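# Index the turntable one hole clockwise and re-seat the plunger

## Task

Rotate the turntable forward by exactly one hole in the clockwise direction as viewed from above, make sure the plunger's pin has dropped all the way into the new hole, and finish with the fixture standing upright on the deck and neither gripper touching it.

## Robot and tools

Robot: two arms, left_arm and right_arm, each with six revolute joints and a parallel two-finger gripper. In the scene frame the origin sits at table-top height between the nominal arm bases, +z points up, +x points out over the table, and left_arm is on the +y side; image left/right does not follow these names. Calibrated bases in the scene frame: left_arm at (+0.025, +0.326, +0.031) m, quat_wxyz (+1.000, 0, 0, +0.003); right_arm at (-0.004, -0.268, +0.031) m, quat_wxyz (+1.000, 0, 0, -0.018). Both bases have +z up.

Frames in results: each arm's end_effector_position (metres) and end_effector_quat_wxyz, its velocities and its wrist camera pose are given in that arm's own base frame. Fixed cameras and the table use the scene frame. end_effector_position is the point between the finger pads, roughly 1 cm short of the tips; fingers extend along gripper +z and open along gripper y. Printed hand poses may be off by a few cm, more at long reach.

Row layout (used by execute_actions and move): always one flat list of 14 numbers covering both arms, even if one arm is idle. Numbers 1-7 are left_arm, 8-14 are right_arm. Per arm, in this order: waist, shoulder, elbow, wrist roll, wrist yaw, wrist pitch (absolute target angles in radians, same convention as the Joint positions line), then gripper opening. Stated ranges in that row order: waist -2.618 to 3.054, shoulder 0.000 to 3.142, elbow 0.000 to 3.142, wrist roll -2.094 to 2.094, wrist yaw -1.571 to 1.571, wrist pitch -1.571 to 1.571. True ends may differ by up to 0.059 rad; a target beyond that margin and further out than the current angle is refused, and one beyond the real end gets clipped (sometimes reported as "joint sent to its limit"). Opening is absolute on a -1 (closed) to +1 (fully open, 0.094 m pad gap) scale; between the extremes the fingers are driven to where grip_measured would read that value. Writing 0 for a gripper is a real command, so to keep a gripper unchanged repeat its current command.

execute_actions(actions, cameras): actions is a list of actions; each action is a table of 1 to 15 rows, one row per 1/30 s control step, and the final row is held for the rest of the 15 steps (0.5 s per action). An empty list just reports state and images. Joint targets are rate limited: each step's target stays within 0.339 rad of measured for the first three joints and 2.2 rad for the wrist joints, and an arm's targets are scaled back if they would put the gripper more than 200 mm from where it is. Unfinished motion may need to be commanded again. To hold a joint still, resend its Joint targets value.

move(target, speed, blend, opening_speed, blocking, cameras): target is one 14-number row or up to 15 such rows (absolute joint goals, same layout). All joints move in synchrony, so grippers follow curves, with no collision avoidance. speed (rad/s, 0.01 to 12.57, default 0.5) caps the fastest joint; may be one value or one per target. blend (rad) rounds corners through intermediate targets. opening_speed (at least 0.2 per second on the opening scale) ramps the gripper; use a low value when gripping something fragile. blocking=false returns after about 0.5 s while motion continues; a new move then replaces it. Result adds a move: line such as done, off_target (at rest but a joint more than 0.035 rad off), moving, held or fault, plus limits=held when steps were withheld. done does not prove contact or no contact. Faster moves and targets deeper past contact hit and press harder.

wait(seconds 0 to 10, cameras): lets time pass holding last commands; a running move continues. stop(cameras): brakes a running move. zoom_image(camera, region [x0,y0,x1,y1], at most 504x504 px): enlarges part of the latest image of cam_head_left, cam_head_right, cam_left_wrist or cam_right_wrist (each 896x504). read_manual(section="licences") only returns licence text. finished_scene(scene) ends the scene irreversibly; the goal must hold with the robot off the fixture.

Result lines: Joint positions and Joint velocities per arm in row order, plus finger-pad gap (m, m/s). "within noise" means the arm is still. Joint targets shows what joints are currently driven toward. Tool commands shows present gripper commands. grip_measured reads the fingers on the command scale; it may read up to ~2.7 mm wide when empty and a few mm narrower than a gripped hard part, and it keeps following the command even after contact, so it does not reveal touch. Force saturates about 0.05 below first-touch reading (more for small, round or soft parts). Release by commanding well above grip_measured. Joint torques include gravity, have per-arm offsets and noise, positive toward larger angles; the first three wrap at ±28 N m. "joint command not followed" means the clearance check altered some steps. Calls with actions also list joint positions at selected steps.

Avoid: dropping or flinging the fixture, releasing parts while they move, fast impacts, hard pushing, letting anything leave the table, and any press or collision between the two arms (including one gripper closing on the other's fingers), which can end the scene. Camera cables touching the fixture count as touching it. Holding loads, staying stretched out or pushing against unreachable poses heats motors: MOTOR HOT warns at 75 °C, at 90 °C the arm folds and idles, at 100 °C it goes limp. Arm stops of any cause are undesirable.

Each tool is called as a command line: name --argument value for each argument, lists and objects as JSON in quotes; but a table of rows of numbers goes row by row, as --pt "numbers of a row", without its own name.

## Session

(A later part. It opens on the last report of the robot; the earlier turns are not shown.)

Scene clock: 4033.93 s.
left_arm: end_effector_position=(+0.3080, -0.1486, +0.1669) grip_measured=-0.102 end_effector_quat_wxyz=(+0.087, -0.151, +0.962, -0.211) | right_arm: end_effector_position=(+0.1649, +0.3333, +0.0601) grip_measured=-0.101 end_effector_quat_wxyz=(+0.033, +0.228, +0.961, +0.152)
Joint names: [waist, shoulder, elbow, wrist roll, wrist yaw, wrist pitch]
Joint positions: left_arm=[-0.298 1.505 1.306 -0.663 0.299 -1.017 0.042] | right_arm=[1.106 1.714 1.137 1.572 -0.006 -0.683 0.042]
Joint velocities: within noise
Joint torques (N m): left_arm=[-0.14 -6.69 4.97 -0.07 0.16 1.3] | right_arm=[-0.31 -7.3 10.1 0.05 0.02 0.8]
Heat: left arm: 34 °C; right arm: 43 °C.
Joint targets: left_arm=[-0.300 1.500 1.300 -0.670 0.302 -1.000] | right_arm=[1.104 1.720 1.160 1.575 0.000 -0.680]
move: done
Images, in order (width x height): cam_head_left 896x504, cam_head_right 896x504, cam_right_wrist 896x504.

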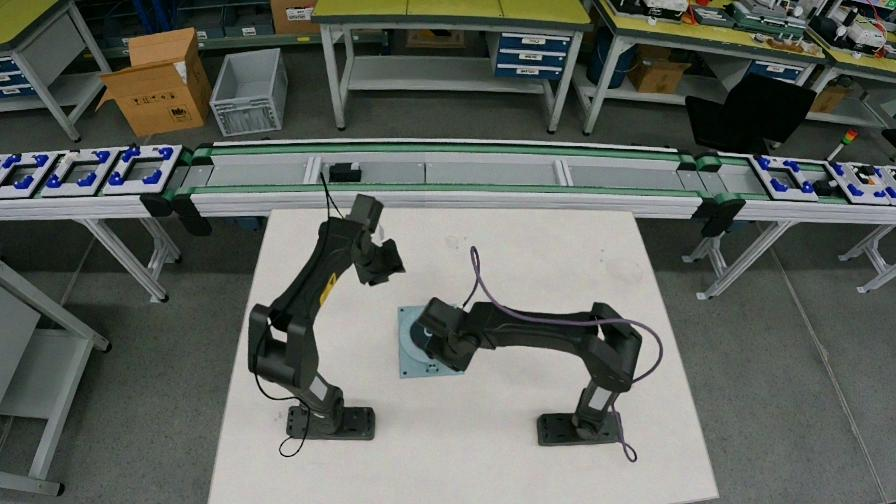

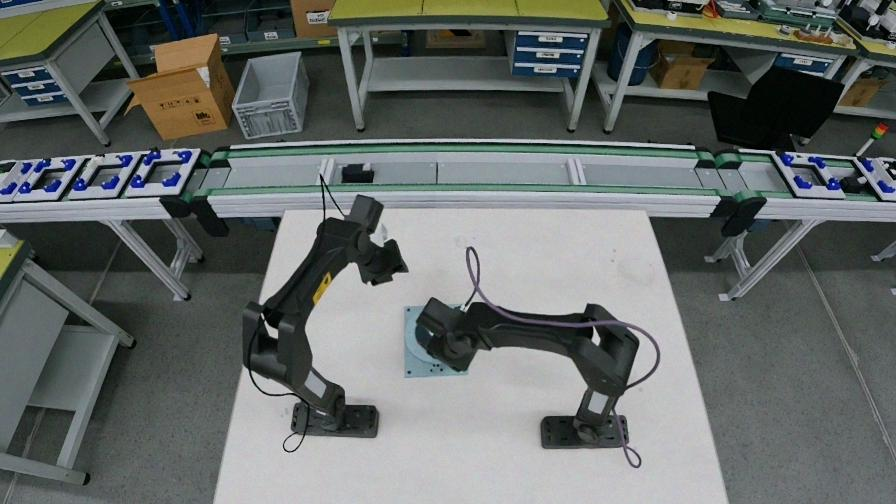

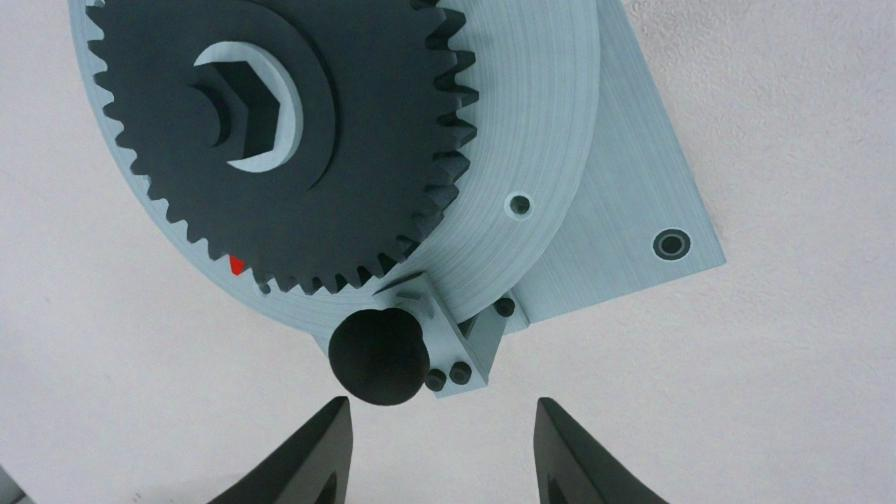

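move --pt "-0.606 1.75 1.34 -1.8 0.302 -1.15 -0.1 1.104 1.72 1.16 1.575 0 -0.68 -0.1" --pt "-0.606 1.81 1.2 -1.8 0.302 -0.965 -0.1 1.104 1.793 1.112 1.575 0 -0.539 -0.1" --pt "-0.606 1.81 1.2 -1.8 0.302 -0.965 -0.8 1.104 1.793 1.112 1.575 0 -0.539 -0.8" --speed '[1.0,0.3,0.3]' --opening_speed 1.0 --cameras '["cam_right_wrist","cam_left_wrist"]'

Scene clock: 4073.97 s.
left_arm: end_effector_position=(+0.2306, -0.2224, +0.0512) grip_measured=-0.798 end_effector_quat_wxyz=(-0.142, -0.553, +0.819, -0.056) | right_arm: end_effector_position=(+0.1752, +0.3538, +0.0433) grip_measured=-0.508 end_effector_quat_wxyz=(+0.040, +0.226, +0.956, +0.180)
Joint names: [waist, shoulder, elbow, wrist roll, wrist yaw, wrist pitch]
Joint positions: left_arm=[-0.602 1.794 1.212 -1.79 0.306 -0.988 0.01] | right_arm=[1.106 1.778 1.121 1.572 -0.006 -0.543 0.023]
Joint velocities: within noise
Joint torques (N m): left_arm=[-0.35 -6.93 3.82 -0.1 0.11 0.68] | right_arm=[-0.24 -7.1 7.01 0.06 0.03 0.91]
Heat: left arm: 33 °C; right arm: 42 °C.
Joint targets: left_arm=[-0.606 1.810 1.200 -1.800 0.302 -0.965] | right_arm=[1.104 1.793 1.112 1.575 0.000 -0.539]
move: done
Images, in order (width x height): cam_left_wrist 896x504, cam_right_wrist 896x504.

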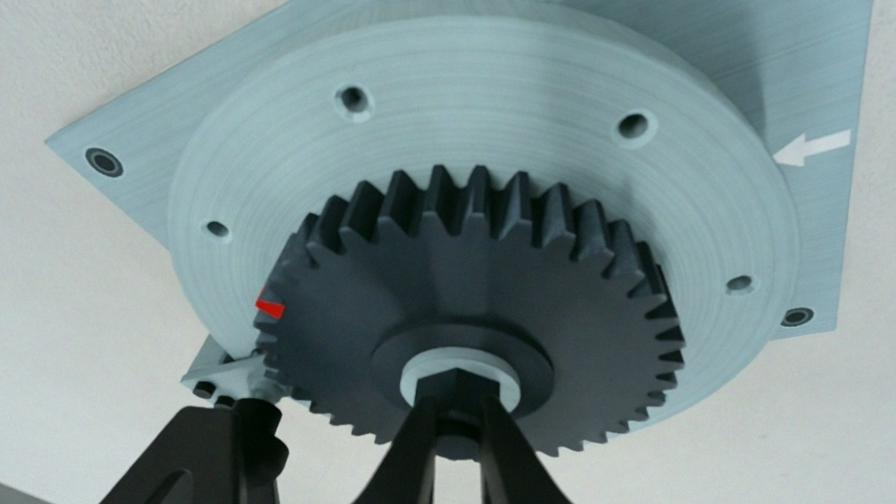

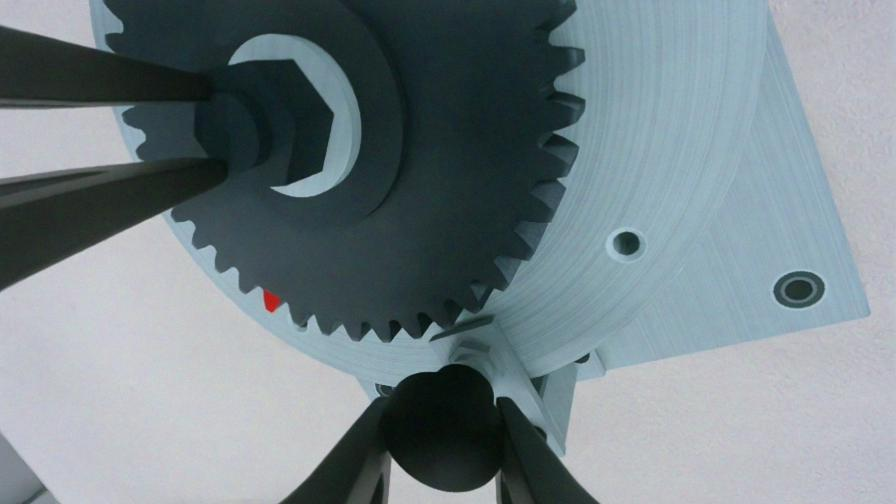

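move --pt "-0.606 1.81 1.2 -1.8 0.302 -0.965 -0.1 1.104 1.793 1.112 1.575 0 -0.539 -0.8" --pt "-0.606 1.822 1.182 -1.8 0.302 -0.94 -0.1 1.104 1.793 1.112 1.575 0 -0.539 -0.8" --pt "-0.606 1.822 1.182 -1.8 0.302 -0.94 -0.8 1.104 1.793 1.112 1.575 0 -0.539 -0.8" --speed '[1.0,0.3,0.3]' --opening_speed 1.0 --cameras '["cam_right_wrist","cam_left_wrist"]'

zoom_image --camera "cam_right_wrist" --region '[180, 240, 700, 500]'

Scene clock: 4085.63 s.
left_arm: end_effector_position=(+0.2305, -0.2223, +0.0431) grip_measured=-0.650 end_effector_quat_wxyz=(-0.142, -0.553, +0.819, -0.055) | right_arm: end_effector_position=(+0.1752, +0.3538, +0.0433) grip_measured=-0.508 end_effector_quat_wxyz=(+0.040, +0.226, +0.956, +0.180)
Joint names: [waist, shoulder, elbow, wrist roll, wrist yaw, wrist pitch]
Joint positions: left_arm=[-0.602 1.806 1.192 -1.79 0.306 -0.958 0.016] | right_arm=[1.106 1.778 1.121 1.572 -0.006 -0.543 0.023]
Joint velocities: within noise
Joint torques (N m): left_arm=[-0.35 -6.86 3.89 -0.09 0.12 0.61] | right_arm=[-0.32 -7.13 6.97 0.08 0.04 0.91]
Heat: left arm: 34 °C; right arm: 43 °C.
Joint targets: left_arm=[-0.606 1.822 1.182 -1.800 0.302 -0.940] | right_arm=[1.104 1.793 1.112 1.575 0.000 -0.539]
move: done
Images, in order (width x height): cam_left_wrist 896x504, cam_right_wrist 896x504.

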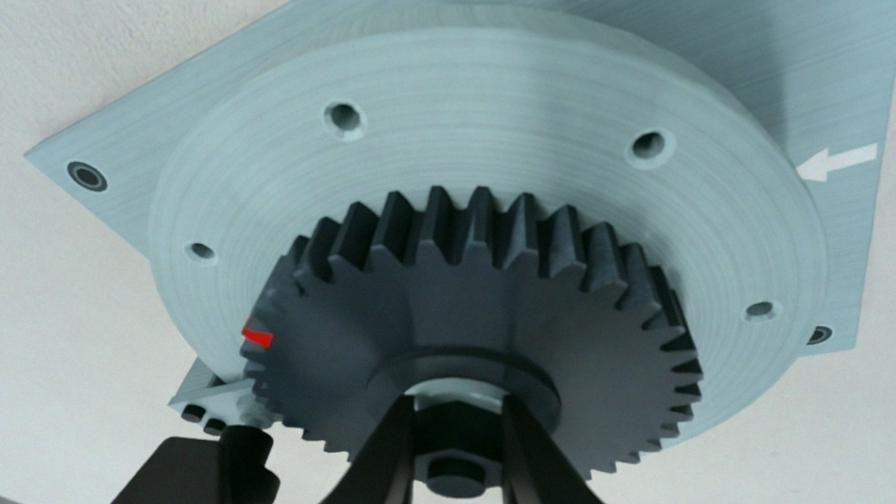

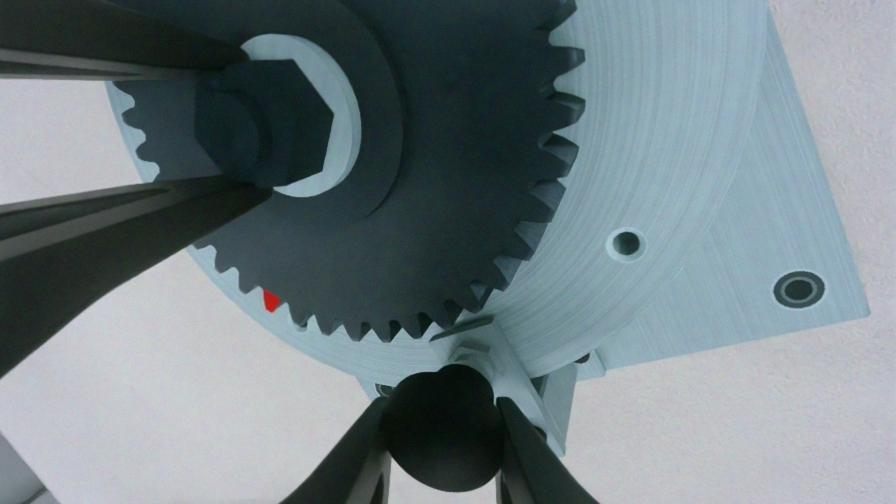

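Region (180, 240, 700, 500) is 520x260 pixels. A region can be at most 504 by 504 pixels.

move --pt "-0.606 1.822 1.182 -1.8 0.302 -0.94 -0.8 1.104 1.621 1.281 1.575 0 -0.604 -0.8" --pt "-0.606 1.822 1.182 -1.15 0.302 -0.94 -0.8 1.104 1.621 1.281 1.575 0 -0.604 -0.8" --speed '[0.25,0.6]' --cameras '["cam_right_wrist","cam_left_wrist"]'

zoom_image --camera "cam_right_wrist" --region '[180, 240, 680, 500]'

Scene clock: 4095.40 s.
left_arm: end_effector_position=(+0.2324, -0.2289, +0.0429) grip_measured=-0.651 end_effector_quat_wxyz=(-0.118, -0.275, +0.948, -0.108) | right_arm: end_effector_position=(+0.1722, +0.3451, +0.0487) grip_measured=-0.509 end_effector_quat_wxyz=(+0.036, +0.228, +0.961, +0.152)
Joint names: [waist, shoulder, elbow, wrist roll, wrist yaw, wrist pitch]
Joint positions: left_arm=[-0.607 1.809 1.192 -1.176 0.322 -0.933 0.016] | right_arm=[1.106 1.778 1.165 1.572 0.001 -0.644 0.023]
Joint velocities: within noise
Joint torques (N m): left_arm=[0.06 -7.27 3.93 0.32 -0.02 0.37] | right_arm=[-0.29 -21 19.26 0.05 -0.02 1.13]
Heat: left arm: 34 °C; right arm: 46 °C.
Joint targets: left_arm=[-0.606 1.822 1.182 -1.150 0.302 -0.940] | right_arm=[1.104 1.621 1.281 1.575 0.000 -0.604]
move: off_target (right_arm); right_arm: the shoulder is farthest, 0.157 rad from its target
Images, in order (width x height): cam_left_wrist 896x504, cam_right_wrist 896x504.

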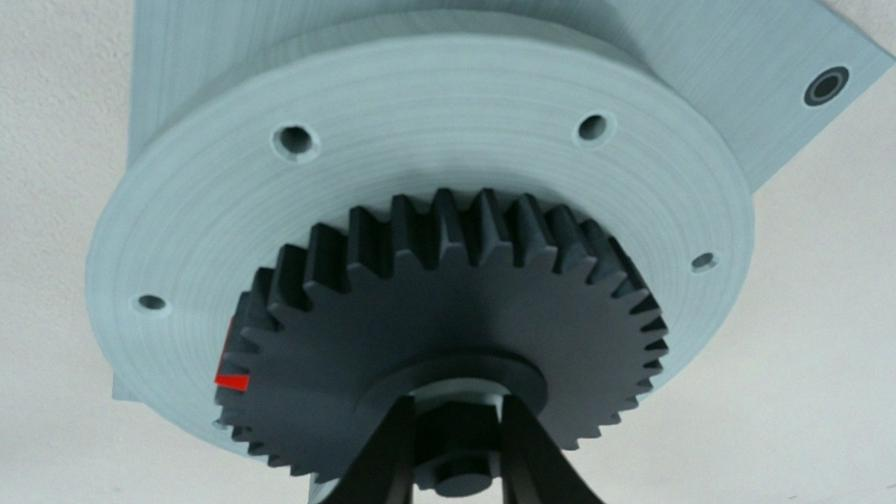

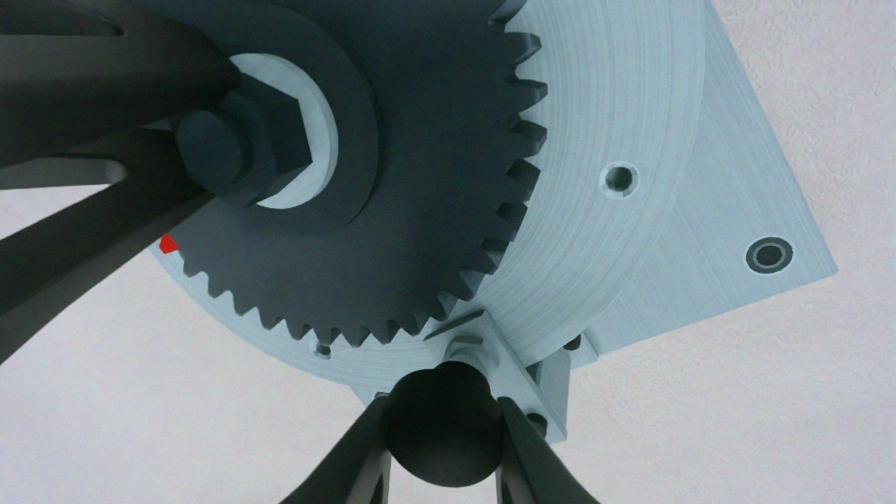

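Scaled by 1.008 from the camera's 896x504 image, which has a finer 1280x720 frame.

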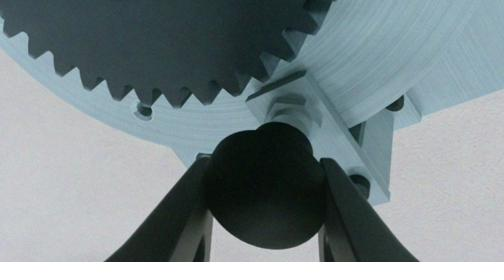

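move --pt "-0.606 1.822 1.182 -1.15 0.302 -0.94 -0.8 1.104 1.81 1.095 1.575 0 -0.545 -0.8" --speed 0.3 --cameras '["cam_right_wrist"]'

Scene clock: 4106.07 s.
left_arm: end_effector_position=(+0.2323, -0.2290, +0.0430) grip_measured=-0.651 end_effector_quat_wxyz=(-0.119, -0.275, +0.948, -0.109) | right_arm: end_effector_position=(+0.1713, +0.3431, +0.0421) grip_measured=-0.509 end_effector_quat_wxyz=(+0.038, +0.228, +0.960, +0.156)
Joint names: [waist, shoulder, elbow, wrist roll, wrist yaw, wrist pitch]
Joint positions: left_arm=[-0.607 1.809 1.192 -1.175 0.323 -0.933 0.016] | right_arm=[1.106 1.773 1.128 1.572 0.001 -0.603 0.023]
Joint velocities: within noise
Joint torques (N m): left_arm=[0.08 -7.24 3.92 0.3 -0.03 0.37] | right_arm=[-0.28 -5.45 4.88 0.03 -0.03 1.34]
Heat: left arm: 34 °C; right arm: 55 °C.
Joint targets: left_arm=[-0.606 1.822 1.182 -1.150 0.302 -0.940] | right_arm=[1.104 1.810 1.095 1.575 0.000 -0.545]
move: off_target (right_arm); right_arm: the wrist pitch is farthest, 0.058 rad from its target
Images, in order (width x height): cam_right_wrist 896x504.

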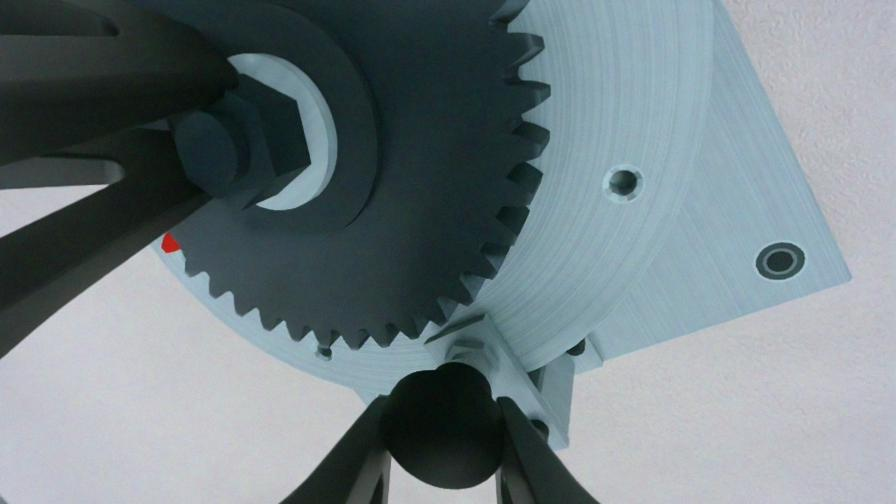

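move --pt "-0.606 1.822 1.182 -1.05 0.302 -0.94 -0.8 1.104 1.81 1.095 1.575 0 -0.545 -0.8" --speed 0.2 --cameras '["cam_right_wrist"]'

Scene clock: 4113.33 s.
left_arm: end_effector_position=(+0.2331, -0.2295, +0.0430) grip_measured=-0.651 end_effector_quat_wxyz=(-0.112, -0.229, +0.960, -0.116) | right_arm: end_effector_position=(+0.1712, +0.3430, +0.0420) grip_measured=-0.509 end_effector_quat_wxyz=(+0.038, +0.228, +0.960, +0.156)
Joint names: [waist, shoulder, elbow, wrist roll, wrist yaw, wrist pitch]
Joint positions: left_arm=[-0.607 1.809 1.192 -1.079 0.323 -0.929 0.016] | right_arm=[1.106 1.773 1.127 1.572 0.001 -0.602 0.023]
Joint velocities: within noise
Joint torques (N m): left_arm=[0.06 -7.28 3.92 0.36 -0.05 0.33] | right_arm=[-0.24 -5.46 4.86 0.05 -0.04 1.31]
Heat: left arm: 34 °C; right arm: 51 °C.
Joint targets: left_arm=[-0.606 1.822 1.182 -1.050 0.302 -0.940] | right_arm=[1.104 1.810 1.095 1.575 0.000 -0.545]
move: off_target (right_arm); right_arm: the wrist pitch is farthest, 0.057 rad from its target
Images, in order (width x height): cam_right_wrist 896x504.

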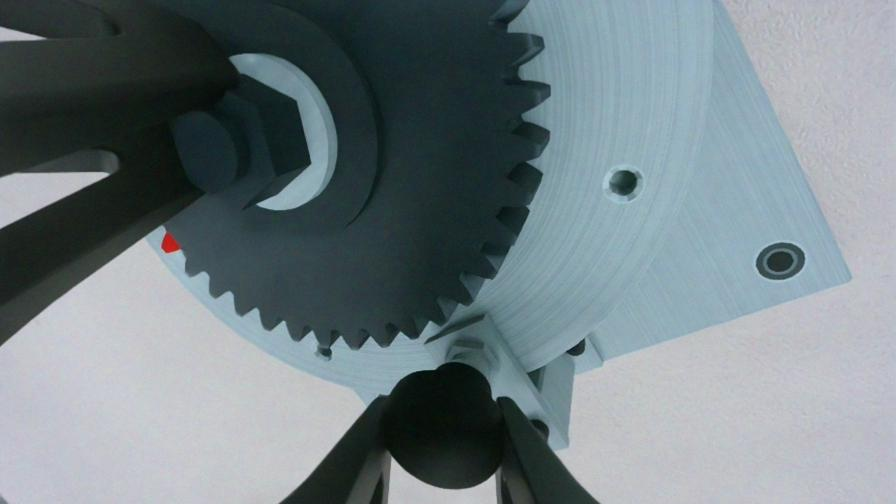

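zoom_image --camera "cam_right_wrist" --region '[280, 280, 640, 480]'

Scaled by 1.400 from the camera's 896x504 image, which has a finer 1280x720 frame.

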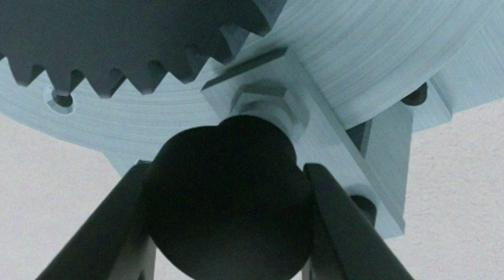

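move --pt "-0.606 1.822 1.182 -0.93 0.302 -0.94 -0.8 1.104 1.81 1.095 1.575 0 -0.545 -0.8" --speed 0.2 --cameras '["cam_right_wrist"]'

Scene clock: 4181.40 s.
left_arm: end_effector_position=(+0.2387, -0.2277, +0.0419) grip_measured=-0.798 end_effector_quat_wxyz=(-0.091, -0.163, +0.975, -0.120) | right_arm: end_effector_position=(+0.1713, +0.3431, +0.0421) grip_measured=-0.509 end_effector_quat_wxyz=(+0.038, +0.228, +0.960, +0.156)
Joint names: [waist, shoulder, elbow, wrist roll, wrist yaw, wrist pitch]
Joint positions: left_arm=[-0.605 1.809 1.192 -0.943 0.3 -0.916 0.009] | right_arm=[1.106 1.773 1.127 1.572 0.001 -0.602 0.023]
Joint velocities: within noise
Joint torques (N m): left_arm=[-0.1 -7.31 3.89 0.17 0.17 0.2] | right_arm=[-0.24 -5.42 4.81 0.06 -0.02 1.32]
Heat: left arm: 34 °C; right arm: 42 °C.
Joint targets: left_arm=[-0.606 1.822 1.182 -0.930 0.302 -0.940] | right_arm=[1.104 1.810 1.095 1.575 0.000 -0.545]
move: off_target (right_arm); right_arm: the wrist pitch is farthest, 0.057 rad from its target
Images, in order (width x height): cam_right_wrist 896x504.

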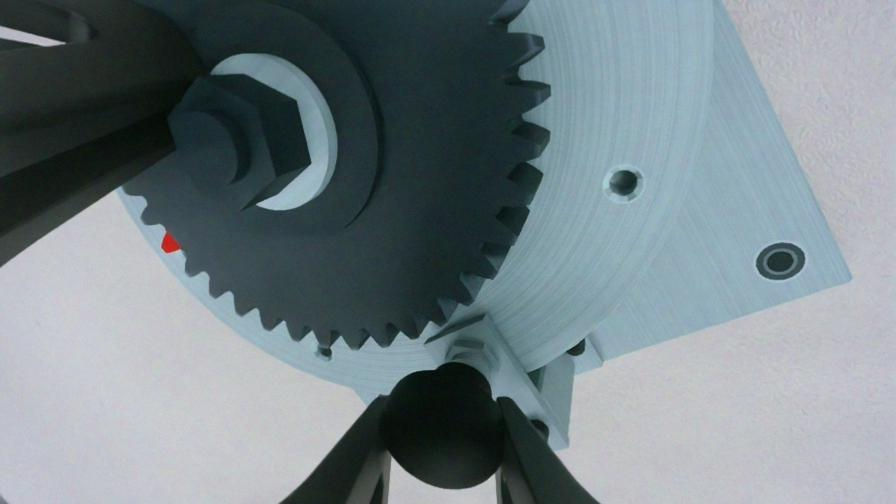

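move --pt "-0.606 1.822 1.182 -0.94 0.302 -0.93 -0.1 1.104 1.81 1.095 1.575 0 -0.545 -0.8" --pt "-0.606 1.822 1.182 -1.22 0.302 -0.94 -0.1 1.104 1.621 1.281 1.575 0 -0.604 -0.8" --pt "-0.606 1.822 1.182 -1.22 0.302 -0.94 -0.8 1.104 1.621 1.281 1.575 0 -0.604 -0.8" --speed '[0.3,0.25,0.3]' --opening_speed 1.0 --cameras '["cam_right_wrist","cam_left_wrist"]'

Scene clock: 4211.00 s.
left_arm: end_effector_position=(+0.2374, -0.2273, +0.0420) grip_measured=-0.798 end_effector_quat_wxyz=(-0.108, -0.293, +0.944, -0.105) | right_arm: end_effector_position=(+0.1697, +0.3400, +0.0489) grip_measured=-0.508 end_effector_quat_wxyz=(+0.035, +0.228, +0.962, +0.144)
Joint names: [waist, shoulder, elbow, wrist roll, wrist yaw, wrist pitch]
Joint positions: left_arm=[-0.605 1.809 1.192 -1.211 0.302 -0.921 0.009] | right_arm=[1.106 1.769 1.161 1.572 0.001 -0.665 0.023]
Joint velocities: within noise
Joint torques (N m): left_arm=[-0.13 -7.28 3.89 -0.1 0.15 0.25] | right_arm=[-0.27 -20.15 19.7 0.05 -0.04 1.27]
Heat: left arm: 34 °C; right arm: 42 °C.
Joint targets: left_arm=[-0.606 1.822 1.182 -1.220 0.302 -0.940] | right_arm=[1.104 1.621 1.281 1.575 0.000 -0.604]
move: off_target (right_arm); right_arm: the shoulder is farthest, 0.148 rad from its target
Images, in order (width x height): cam_left_wrist 896x504, cam_right_wrist 896x504.

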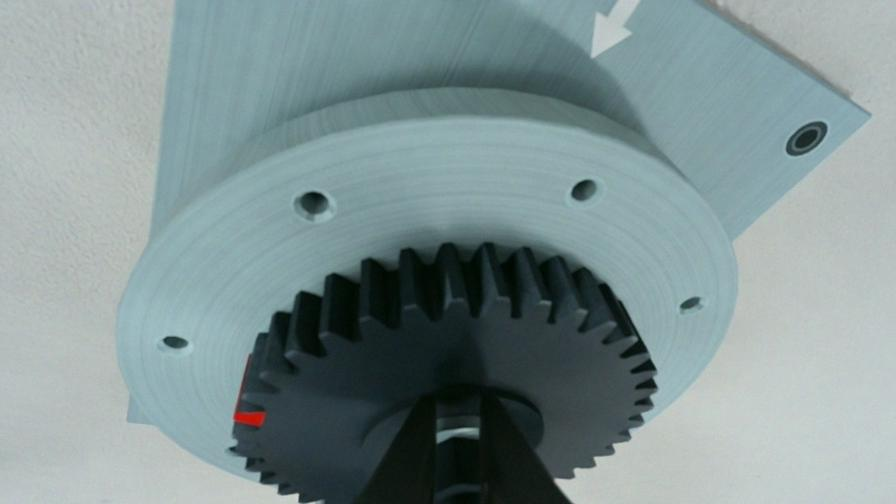

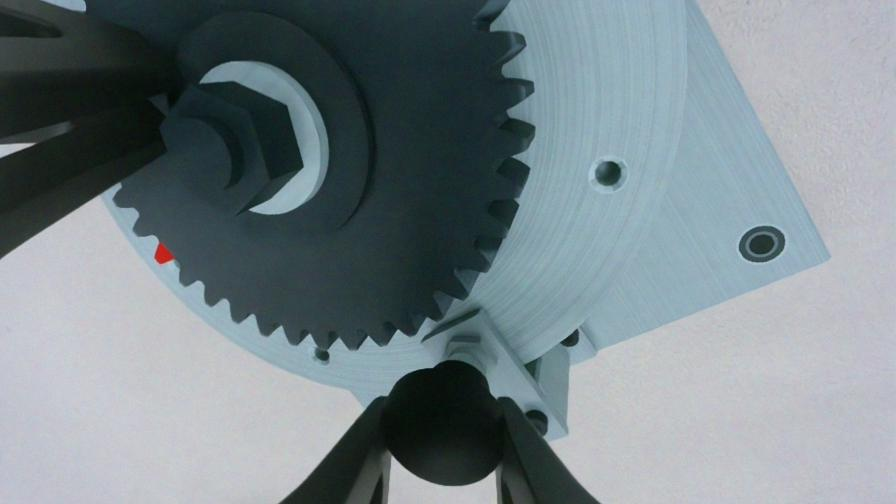

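move --pt "-0.606 1.822 1.182 -1.22 0.302 -0.93 -0.1 1.104 1.621 1.281 1.575 0 -0.604 -0.8" --pt "-0.606 1.822 1.182 -1.22 0.302 -0.973 -0.1 1.104 1.621 1.281 1.575 0 -0.604 -0.8" --pt "-0.606 1.822 1.182 -1.22 0.302 -0.973 -0.8 1.104 1.621 1.281 1.575 0 -0.604 -0.8" --speed '[0.3,0.25,0.3]' --opening_speed 1.0 --cameras '["cam_right_wrist","cam_left_wrist"]'

Scene clock: 4230.17 s.
left_arm: end_effector_position=(+0.2311, -0.2225, +0.0418) grip_measured=-0.798 end_effector_quat_wxyz=(-0.118, -0.295, +0.944, -0.092) | right_arm: end_effector_position=(+0.1695, +0.3396, +0.0488) grip_measured=-0.508 end_effector_quat_wxyz=(+0.035, +0.228, +0.962, +0.143)
Joint names: [waist, shoulder, elbow, wrist roll, wrist yaw, wrist pitch]
Joint positions: left_arm=[-0.605 1.809 1.192 -1.211 0.3 -0.954 0.009] | right_arm=[1.106 1.769 1.161 1.572 0.001 -0.667 0.023]
Joint velocities: within noise
Joint torques (N m): left_arm=[-0.1 -7.25 3.88 -0.09 0.17 0.19] | right_arm=[-0.27 -20.19 19.71 0.06 -0.04 1.29]
Heat: left arm: 34 °C; right arm: 48 °C.
Joint targets: left_arm=[-0.606 1.822 1.182 -1.220 0.302 -0.973] | right_arm=[1.104 1.621 1.281 1.575 0.000 -0.604]
move: off_target (right_arm); right_arm: the shoulder is farthest, 0.148 rad from its target
Images, in order (width x height): cam_left_wrist 896x504, cam_right_wrist 896x504.

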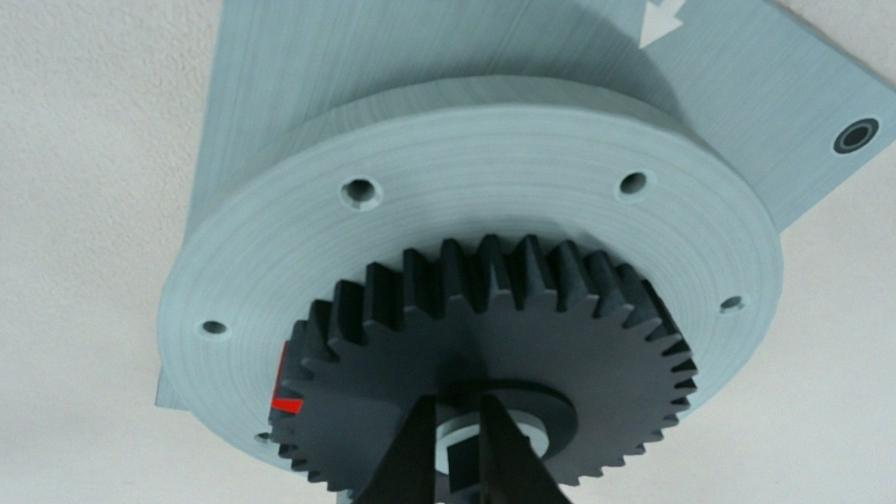

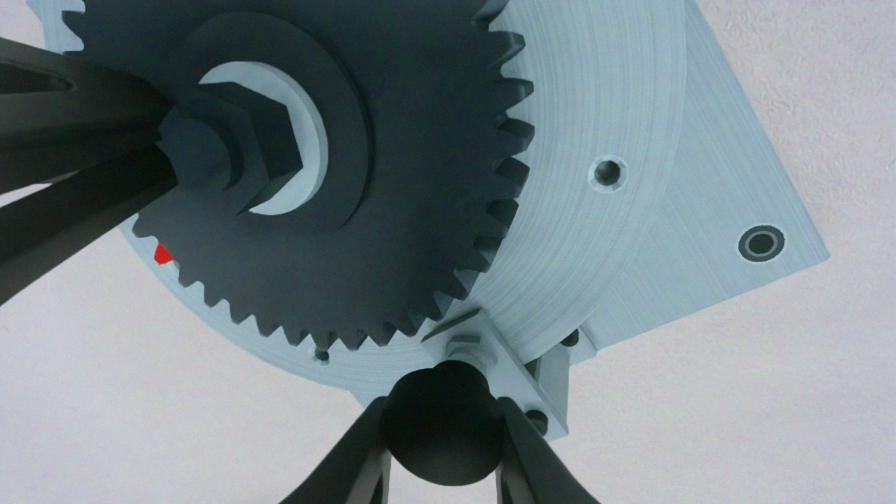

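move --pt "-0.606 1.822 1.182 -1.22 0.302 -0.973 -0.1 1.104 1.621 1.281 1.575 0 -0.604 -0.8" --pt "-0.606 1.78 1.315 -1.22 0.302 -1.14 -0.1 1.104 1.621 1.281 1.575 0 -0.604 -0.8" --speed '[0.3,0.4]' --opening_speed 1.0 --cameras '["cam_right_wrist","cam_left_wrist"]'

Scene clock: 4262.33 s.
left_arm: end_effector_position=(+0.2248, -0.2182, +0.0662) grip_measured=-0.102 end_effector_quat_wxyz=(-0.138, -0.300, +0.942, -0.066) | right_arm: end_effector_position=(+0.1695, +0.3396, +0.0488) grip_measured=-0.508 end_effector_quat_wxyz=(+0.035, +0.228, +0.962, +0.143)
Joint names: [waist, shoulder, elbow, wrist roll, wrist yaw, wrist pitch]
Joint positions: left_arm=[-0.605 1.809 1.292 -1.211 0.3 -1.12 0.042] | right_arm=[1.106 1.769 1.161 1.572 0.001 -0.667 0.023]
Joint velocities: within noise
Joint torques (N m): left_arm=[-0.1 -11.36 6.41 -0.08 0.16 0.05] | right_arm=[-0.28 -20.22 19.69 0.06 -0.04 1.29]
Heat: left arm: 34 °C; right arm: 52 °C.
Joint targets: left_arm=[-0.606 1.780 1.315 -1.220 0.302 -1.140] | right_arm=[1.104 1.621 1.281 1.575 0.000 -0.604]
move: off_target (right_arm); right_arm: the shoulder is farthest, 0.148 rad from its target
Images, in order (width x height): cam_left_wrist 896x504, cam_right_wrist 896x504.

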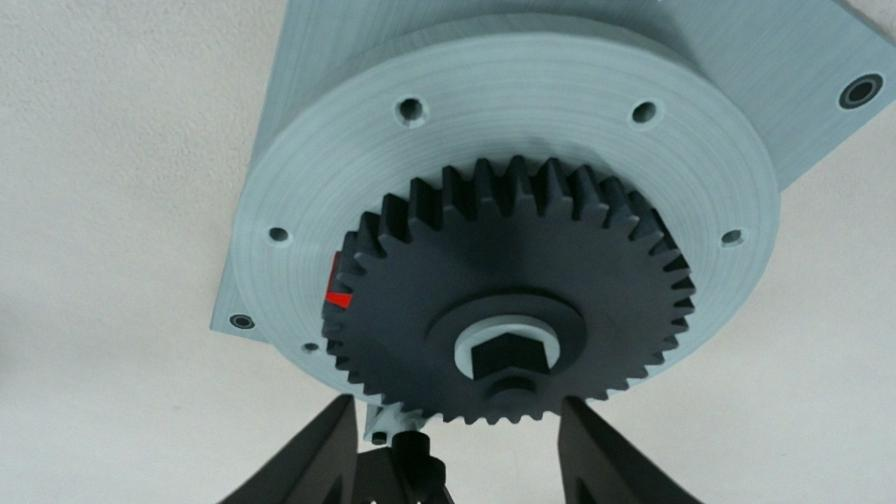

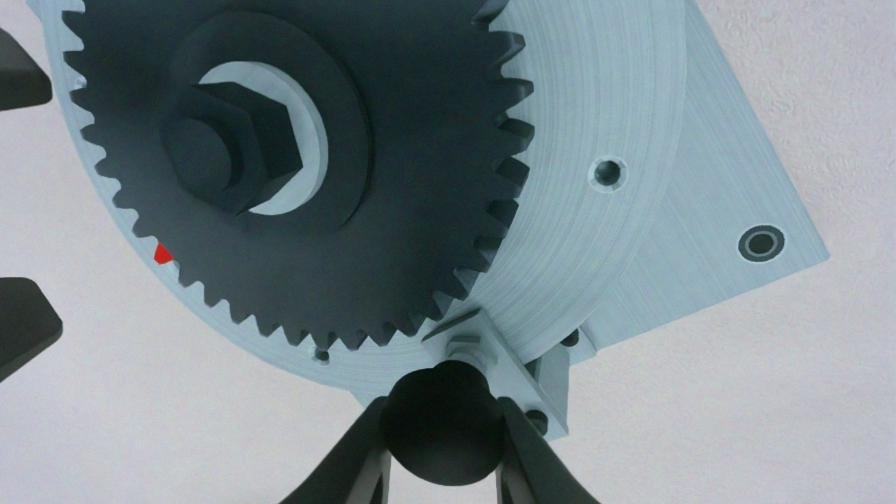

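move --pt "-0.606 1.74 1.347 -1.22 0.302 -1.141 -0.1 1.104 1.621 1.281 1.575 0 -0.604 -0.8" --speed '[0.4]' --opening_speed 1.0 --cameras '["cam_left_wrist"]'

Scene clock: 4289.23 s.
left_arm: end_effector_position=(+0.2333, -0.2240, +0.0862) grip_measured=-0.102 end_effector_quat_wxyz=(-0.116, -0.295, +0.944, -0.094) | right_arm: end_effector_position=(+0.1695, +0.3396, +0.0488) grip_measured=-0.508 end_effector_quat_wxyz=(+0.035, +0.228, +0.962, +0.143)
Joint names: [waist, shoulder, elbow, wrist roll, wrist yaw, wrist pitch]
Joint positions: left_arm=[-0.605 1.767 1.323 -1.211 0.3 -1.123 0.042] | right_arm=[1.106 1.769 1.161 1.572 0.001 -0.667 0.023]
Joint velocities: within noise
Joint torques (N m): left_arm=[-0.13 -10.82 6.79 -0.09 0.17 0.21] | right_arm=[-0.24 -20.25 19.66 0.05 -0.03 1.3]
Heat: left arm: 37 °C; right arm: 53 °C.
Joint targets: left_arm=[-0.606 1.740 1.347 -1.220 0.302 -1.141] | right_arm=[1.104 1.621 1.281 1.575 0.000 -0.604]
move: off_target (right_arm); right_arm: the shoulder is farthest, 0.148 rad from its target
Images, in order (width x height): cam_left_wrist 896x504.

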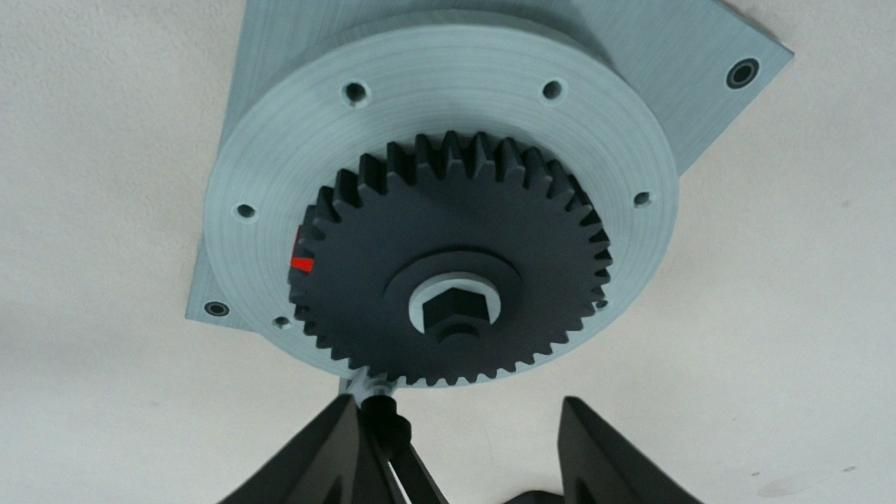

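move --pt "-0.651 1.75 1.35 -1.265 0.302 -1.141 -0.1 1.104 1.621 1.281 1.575 0 -0.604 -0.8" --speed '[0.4]' --opening_speed 1.0 --cameras '["cam_left_wrist"]'

Scene clock: 4333.87 s.
left_arm: end_effector_position=(+0.2237, -0.2336, +0.0862) grip_measured=-0.102 end_effector_quat_wxyz=(-0.120, -0.295, +0.944, -0.088) | right_arm: end_effector_position=(+0.1695, +0.3396, +0.0488) grip_measured=-0.508 end_effector_quat_wxyz=(+0.035, +0.228, +0.962, +0.143)
Joint names: [waist, shoulder, elbow, wrist roll, wrist yaw, wrist pitch]
Joint positions: left_arm=[-0.647 1.767 1.323 -1.254 0.3 -1.123 0.042] | right_arm=[1.106 1.769 1.161 1.572 0.001 -0.667 0.023]
Joint velocities: within noise
Joint torques (N m): left_arm=[-0.35 -9.87 6.97 -0.1 0.16 0.21] | right_arm=[-0.28 -20.21 19.7 0.06 -0.05 1.28]
Heat: left arm: 37 °C; right arm: 56 °C.
Joint targets: left_arm=[-0.651 1.750 1.350 -1.265 0.302 -1.141] | right_arm=[1.104 1.621 1.281 1.575 0.000 -0.604]
move: off_target (right_arm); right_arm: the shoulder is farthest, 0.148 rad from its target
Images, in order (width x height): cam_left_wrist 896x504.

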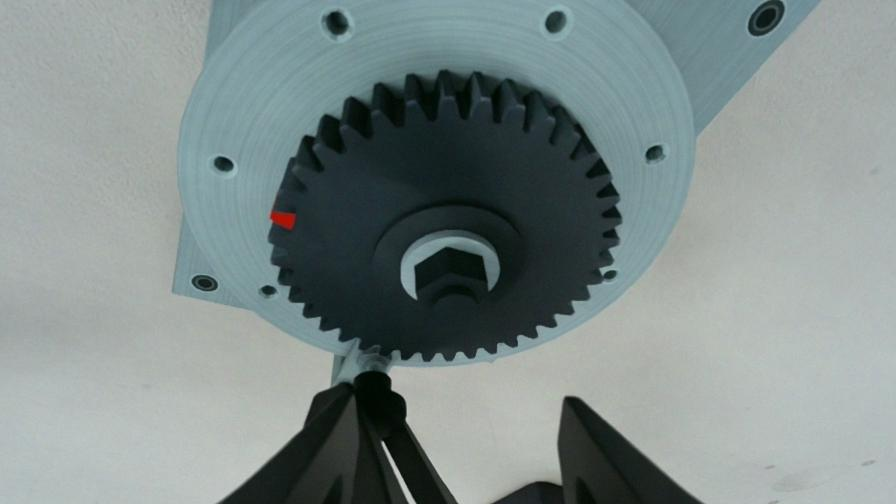

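move --pt "-0.659 1.832 1.190 -1.27 0.302 -0.948 -0.1 1.104 1.621 1.281 1.575 0 -0.604 -0.8" --pt "-0.659 1.832 1.190 -1.27 0.302 -0.948 -0.8 1.104 1.621 1.281 1.575 0 -0.604 -0.8" --speed '[0.3,0.3]' --opening_speed 1.0 --cameras '["cam_right_wrist","cam_left_wrist"]'

Scene clock: 4412.70 s.
left_arm: end_effector_position=(+0.2236, -0.2365, +0.0423) grip_measured=-0.633 end_effector_quat_wxyz=(-0.121, -0.298, +0.942, -0.091) | right_arm: end_effector_position=(+0.1695, +0.3395, +0.0489) grip_measured=-0.508 end_effector_quat_wxyz=(+0.034, +0.228, +0.962, +0.143)
Joint names: [waist, shoulder, elbow, wrist roll, wrist yaw, wrist pitch]
Joint positions: left_arm=[-0.652 1.817 1.203 -1.266 0.303 -0.947 0.017] | right_arm=[1.106 1.769 1.161 1.572 0.001 -0.668 0.023]
Joint velocities: within noise
Joint torques (N m): left_arm=[-0.62 -7.08 3.7 -0.04 0.13 0.42] | right_arm=[-0.31 -20.21 19.6 0.04 -0.04 1.29]
Heat: left arm: 37 °C; right arm: 60 °C.
Joint targets: left_arm=[-0.659 1.832 1.190 -1.270 0.302 -0.948] | right_arm=[1.104 1.621 1.281 1.575 0.000 -0.604]
move: off_target (right_arm); right_arm: the shoulder is farthest, 0.148 rad from its target
Images, in order (width x height): cam_left_wrist 896x504, cam_right_wrist 896x504.

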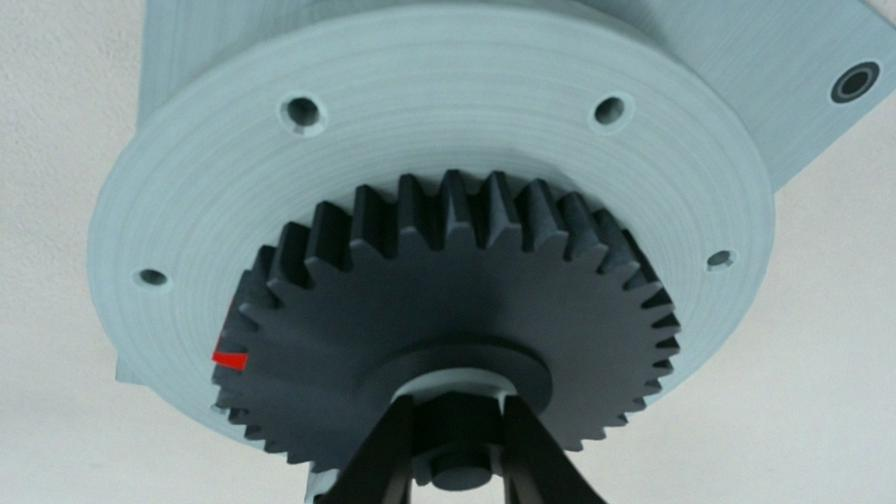

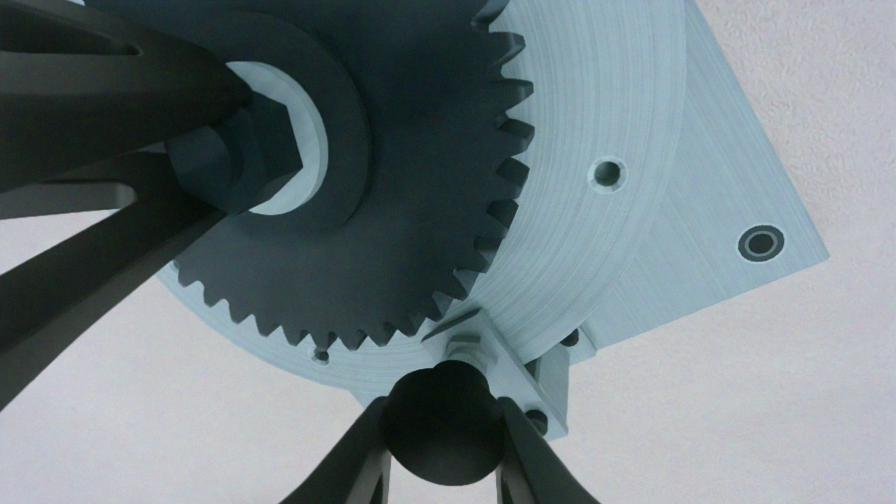

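move --pt "-0.659 1.832 1.190 -1.13 0.302 -0.948 -0.8 1.104 1.621 1.281 1.575 0 -0.604 -0.8" --speed '[0.4]' --cameras '["cam_right_wrist"]'

Scene clock: 4424.23 s.
left_arm: end_effector_position=(+0.2238, -0.2367, +0.0423) grip_measured=-0.635 end_effector_quat_wxyz=(-0.115, -0.246, +0.957, -0.098) | right_arm: end_effector_position=(+0.1695, +0.3395, +0.0489) grip_measured=-0.508 end_effector_quat_wxyz=(+0.034, +0.228, +0.962, +0.143)
Joint names: [waist, shoulder, elbow, wrist roll, wrist yaw, wrist pitch]
Joint positions: left_arm=[-0.652 1.817 1.203 -1.156 0.303 -0.946 0.017] | right_arm=[1.106 1.769 1.161 1.572 0.001 -0.668 0.023]
Joint velocities: within noise
Joint torques (N m): left_arm=[-0.58 -7.08 3.7 0.31 0.14 0.43] | right_arm=[-0.24 -20.23 19.6 0.05 -0.04 1.31]
Heat: left arm: 36 °C; right arm: 61 °C.
Joint targets: left_arm=[-0.659 1.832 1.190 -1.130 0.302 -0.948] | right_arm=[1.104 1.621 1.281 1.575 0.000 -0.604]
move: off_target (right_arm); right_arm: the shoulder is farthest, 0.148 rad from its target
Images, in order (width x height): cam_right_wrist 896x504.

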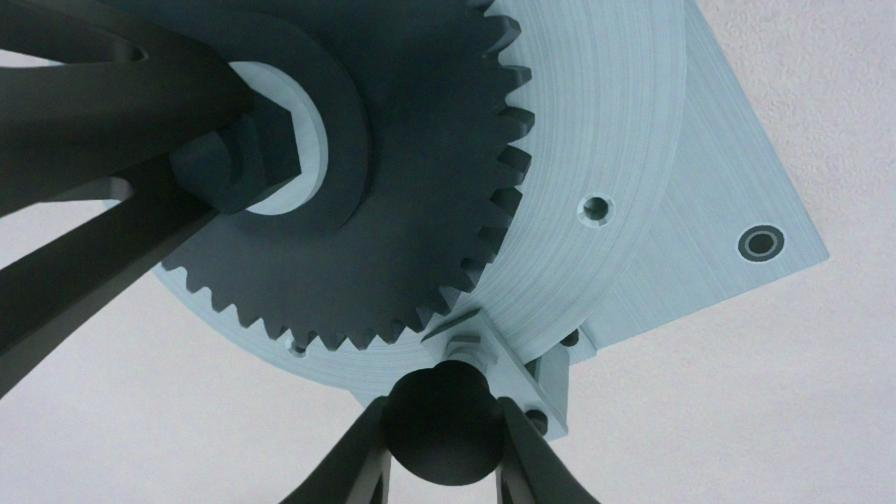

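move --pt "-0.659 1.832 1.190 -1.13 0.302 -0.948 -0.8 1.104 1.81 1.095 1.575 0 -0.545 -0.8" --speed 0.3 --cameras '["cam_right_wrist"]'

zoom_image --camera "cam_right_wrist" --region '[280, 280, 640, 480]'

Scene clock: 4433.37 s.
left_arm: end_effector_position=(+0.2238, -0.2367, +0.0423) grip_measured=-0.635 end_effector_quat_wxyz=(-0.115, -0.245, +0.958, -0.098) | right_arm: end_effector_position=(+0.1684, +0.3375, +0.0422) grip_measured=-0.508 end_effector_quat_wxyz=(+0.035, +0.228, +0.962, +0.146)
Joint names: [waist, shoulder, elbow, wrist roll, wrist yaw, wrist pitch]
Joint positions: left_arm=[-0.652 1.817 1.203 -1.155 0.303 -0.946 0.017] | right_arm=[1.106 1.766 1.126 1.572 0.001 -0.63 0.023]
Joint velocities: within noise
Joint torques (N m): left_arm=[-0.61 -7.1 3.73 0.29 0.13 0.41] | right_arm=[-0.25 -4.79 4.79 0.05 -0.05 1.55]
Heat: left arm: 36 °C; right arm: 61 °C.
Joint targets: left_arm=[-0.659 1.832 1.190 -1.130 0.302 -0.948] | right_arm=[1.104 1.810 1.095 1.575 0.000 -0.545]
move: off_target (right_arm); right_arm: the wrist pitch is farthest, 0.085 rad from its target
Images, in order (width x height): cam_right_wrist 896x504.

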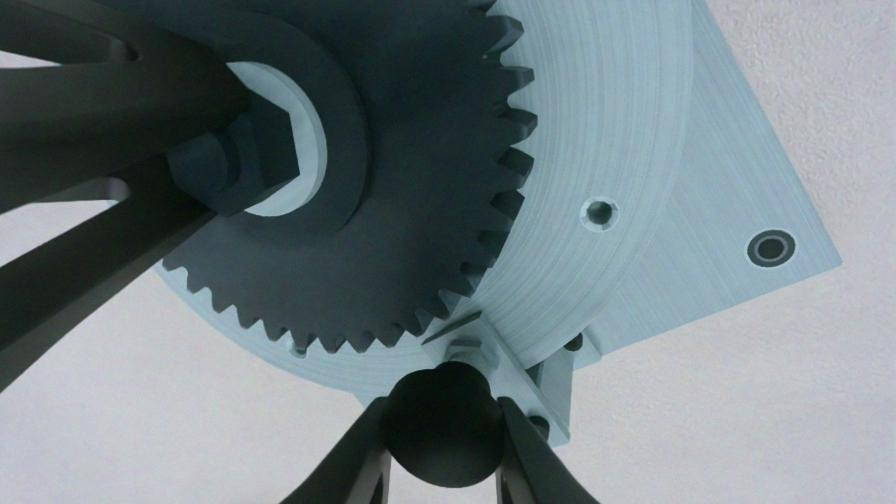

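Scaled by 1.400 from the camera's 896x504 image, which has a finer 1280x720 frame.

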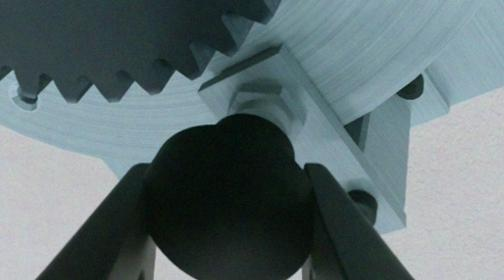

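move --pt "-0.659 1.832 1.190 -1.13 0.302 -0.948 -0.8 1.104 1.621 1.281 1.575 0 -0.604 -0.8" --pt "-0.659 1.832 1.190 -1.25 0.302 -0.948 -0.8 1.104 1.621 1.281 1.575 0 -0.604 -0.8" --speed '[0.3,0.4]' --cameras '["cam_right_wrist"]'

Scene clock: 4465.40 s.
left_arm: end_effector_position=(+0.2230, -0.2382, +0.0431) grip_measured=-0.637 end_effector_quat_wxyz=(-0.123, -0.283, +0.946, -0.096) | right_arm: end_effector_position=(+0.1681, +0.3368, +0.0492) grip_measured=-0.508 end_effector_quat_wxyz=(+0.034, +0.229, +0.963, +0.140)
Joint names: [waist, shoulder, elbow, wrist roll, wrist yaw, wrist pitch]
Joint positions: left_arm=[-0.652 1.817 1.203 -1.235 0.314 -0.946 0.017] | right_arm=[1.106 1.762 1.155 1.572 0.001 -0.675 0.023]
Joint velocities: within noise
Joint torques (N m): left_arm=[-0.58 -7.06 3.63 -0.16 0.04 0.41] | right_arm=[-0.29 -19.58 20.27 0.07 -0.02 1.34]
Heat: left arm: 36 °C; right arm: 54 °C.
Joint targets: left_arm=[-0.659 1.832 1.190 -1.250 0.302 -0.948] | right_arm=[1.104 1.621 1.281 1.575 0.000 -0.604]
move: off_target (right_arm); right_arm: the shoulder is farthest, 0.141 rad from its target
Images, in order (width x height): cam_right_wrist 896x504.

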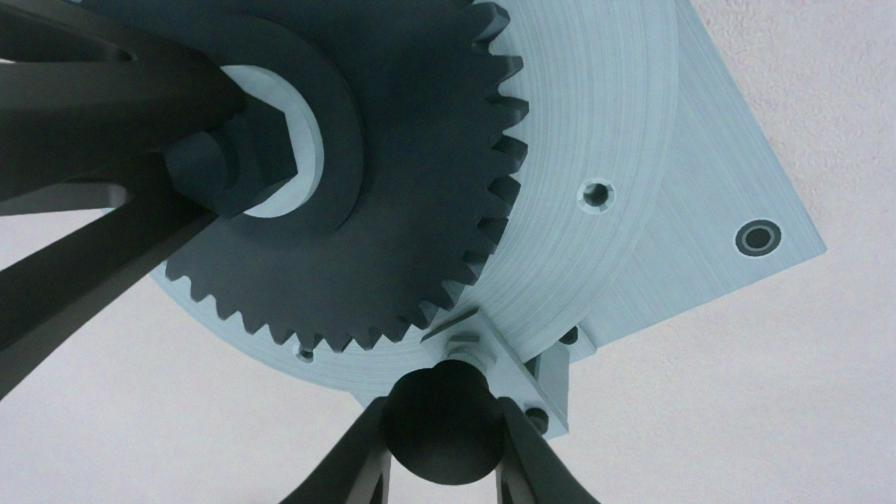

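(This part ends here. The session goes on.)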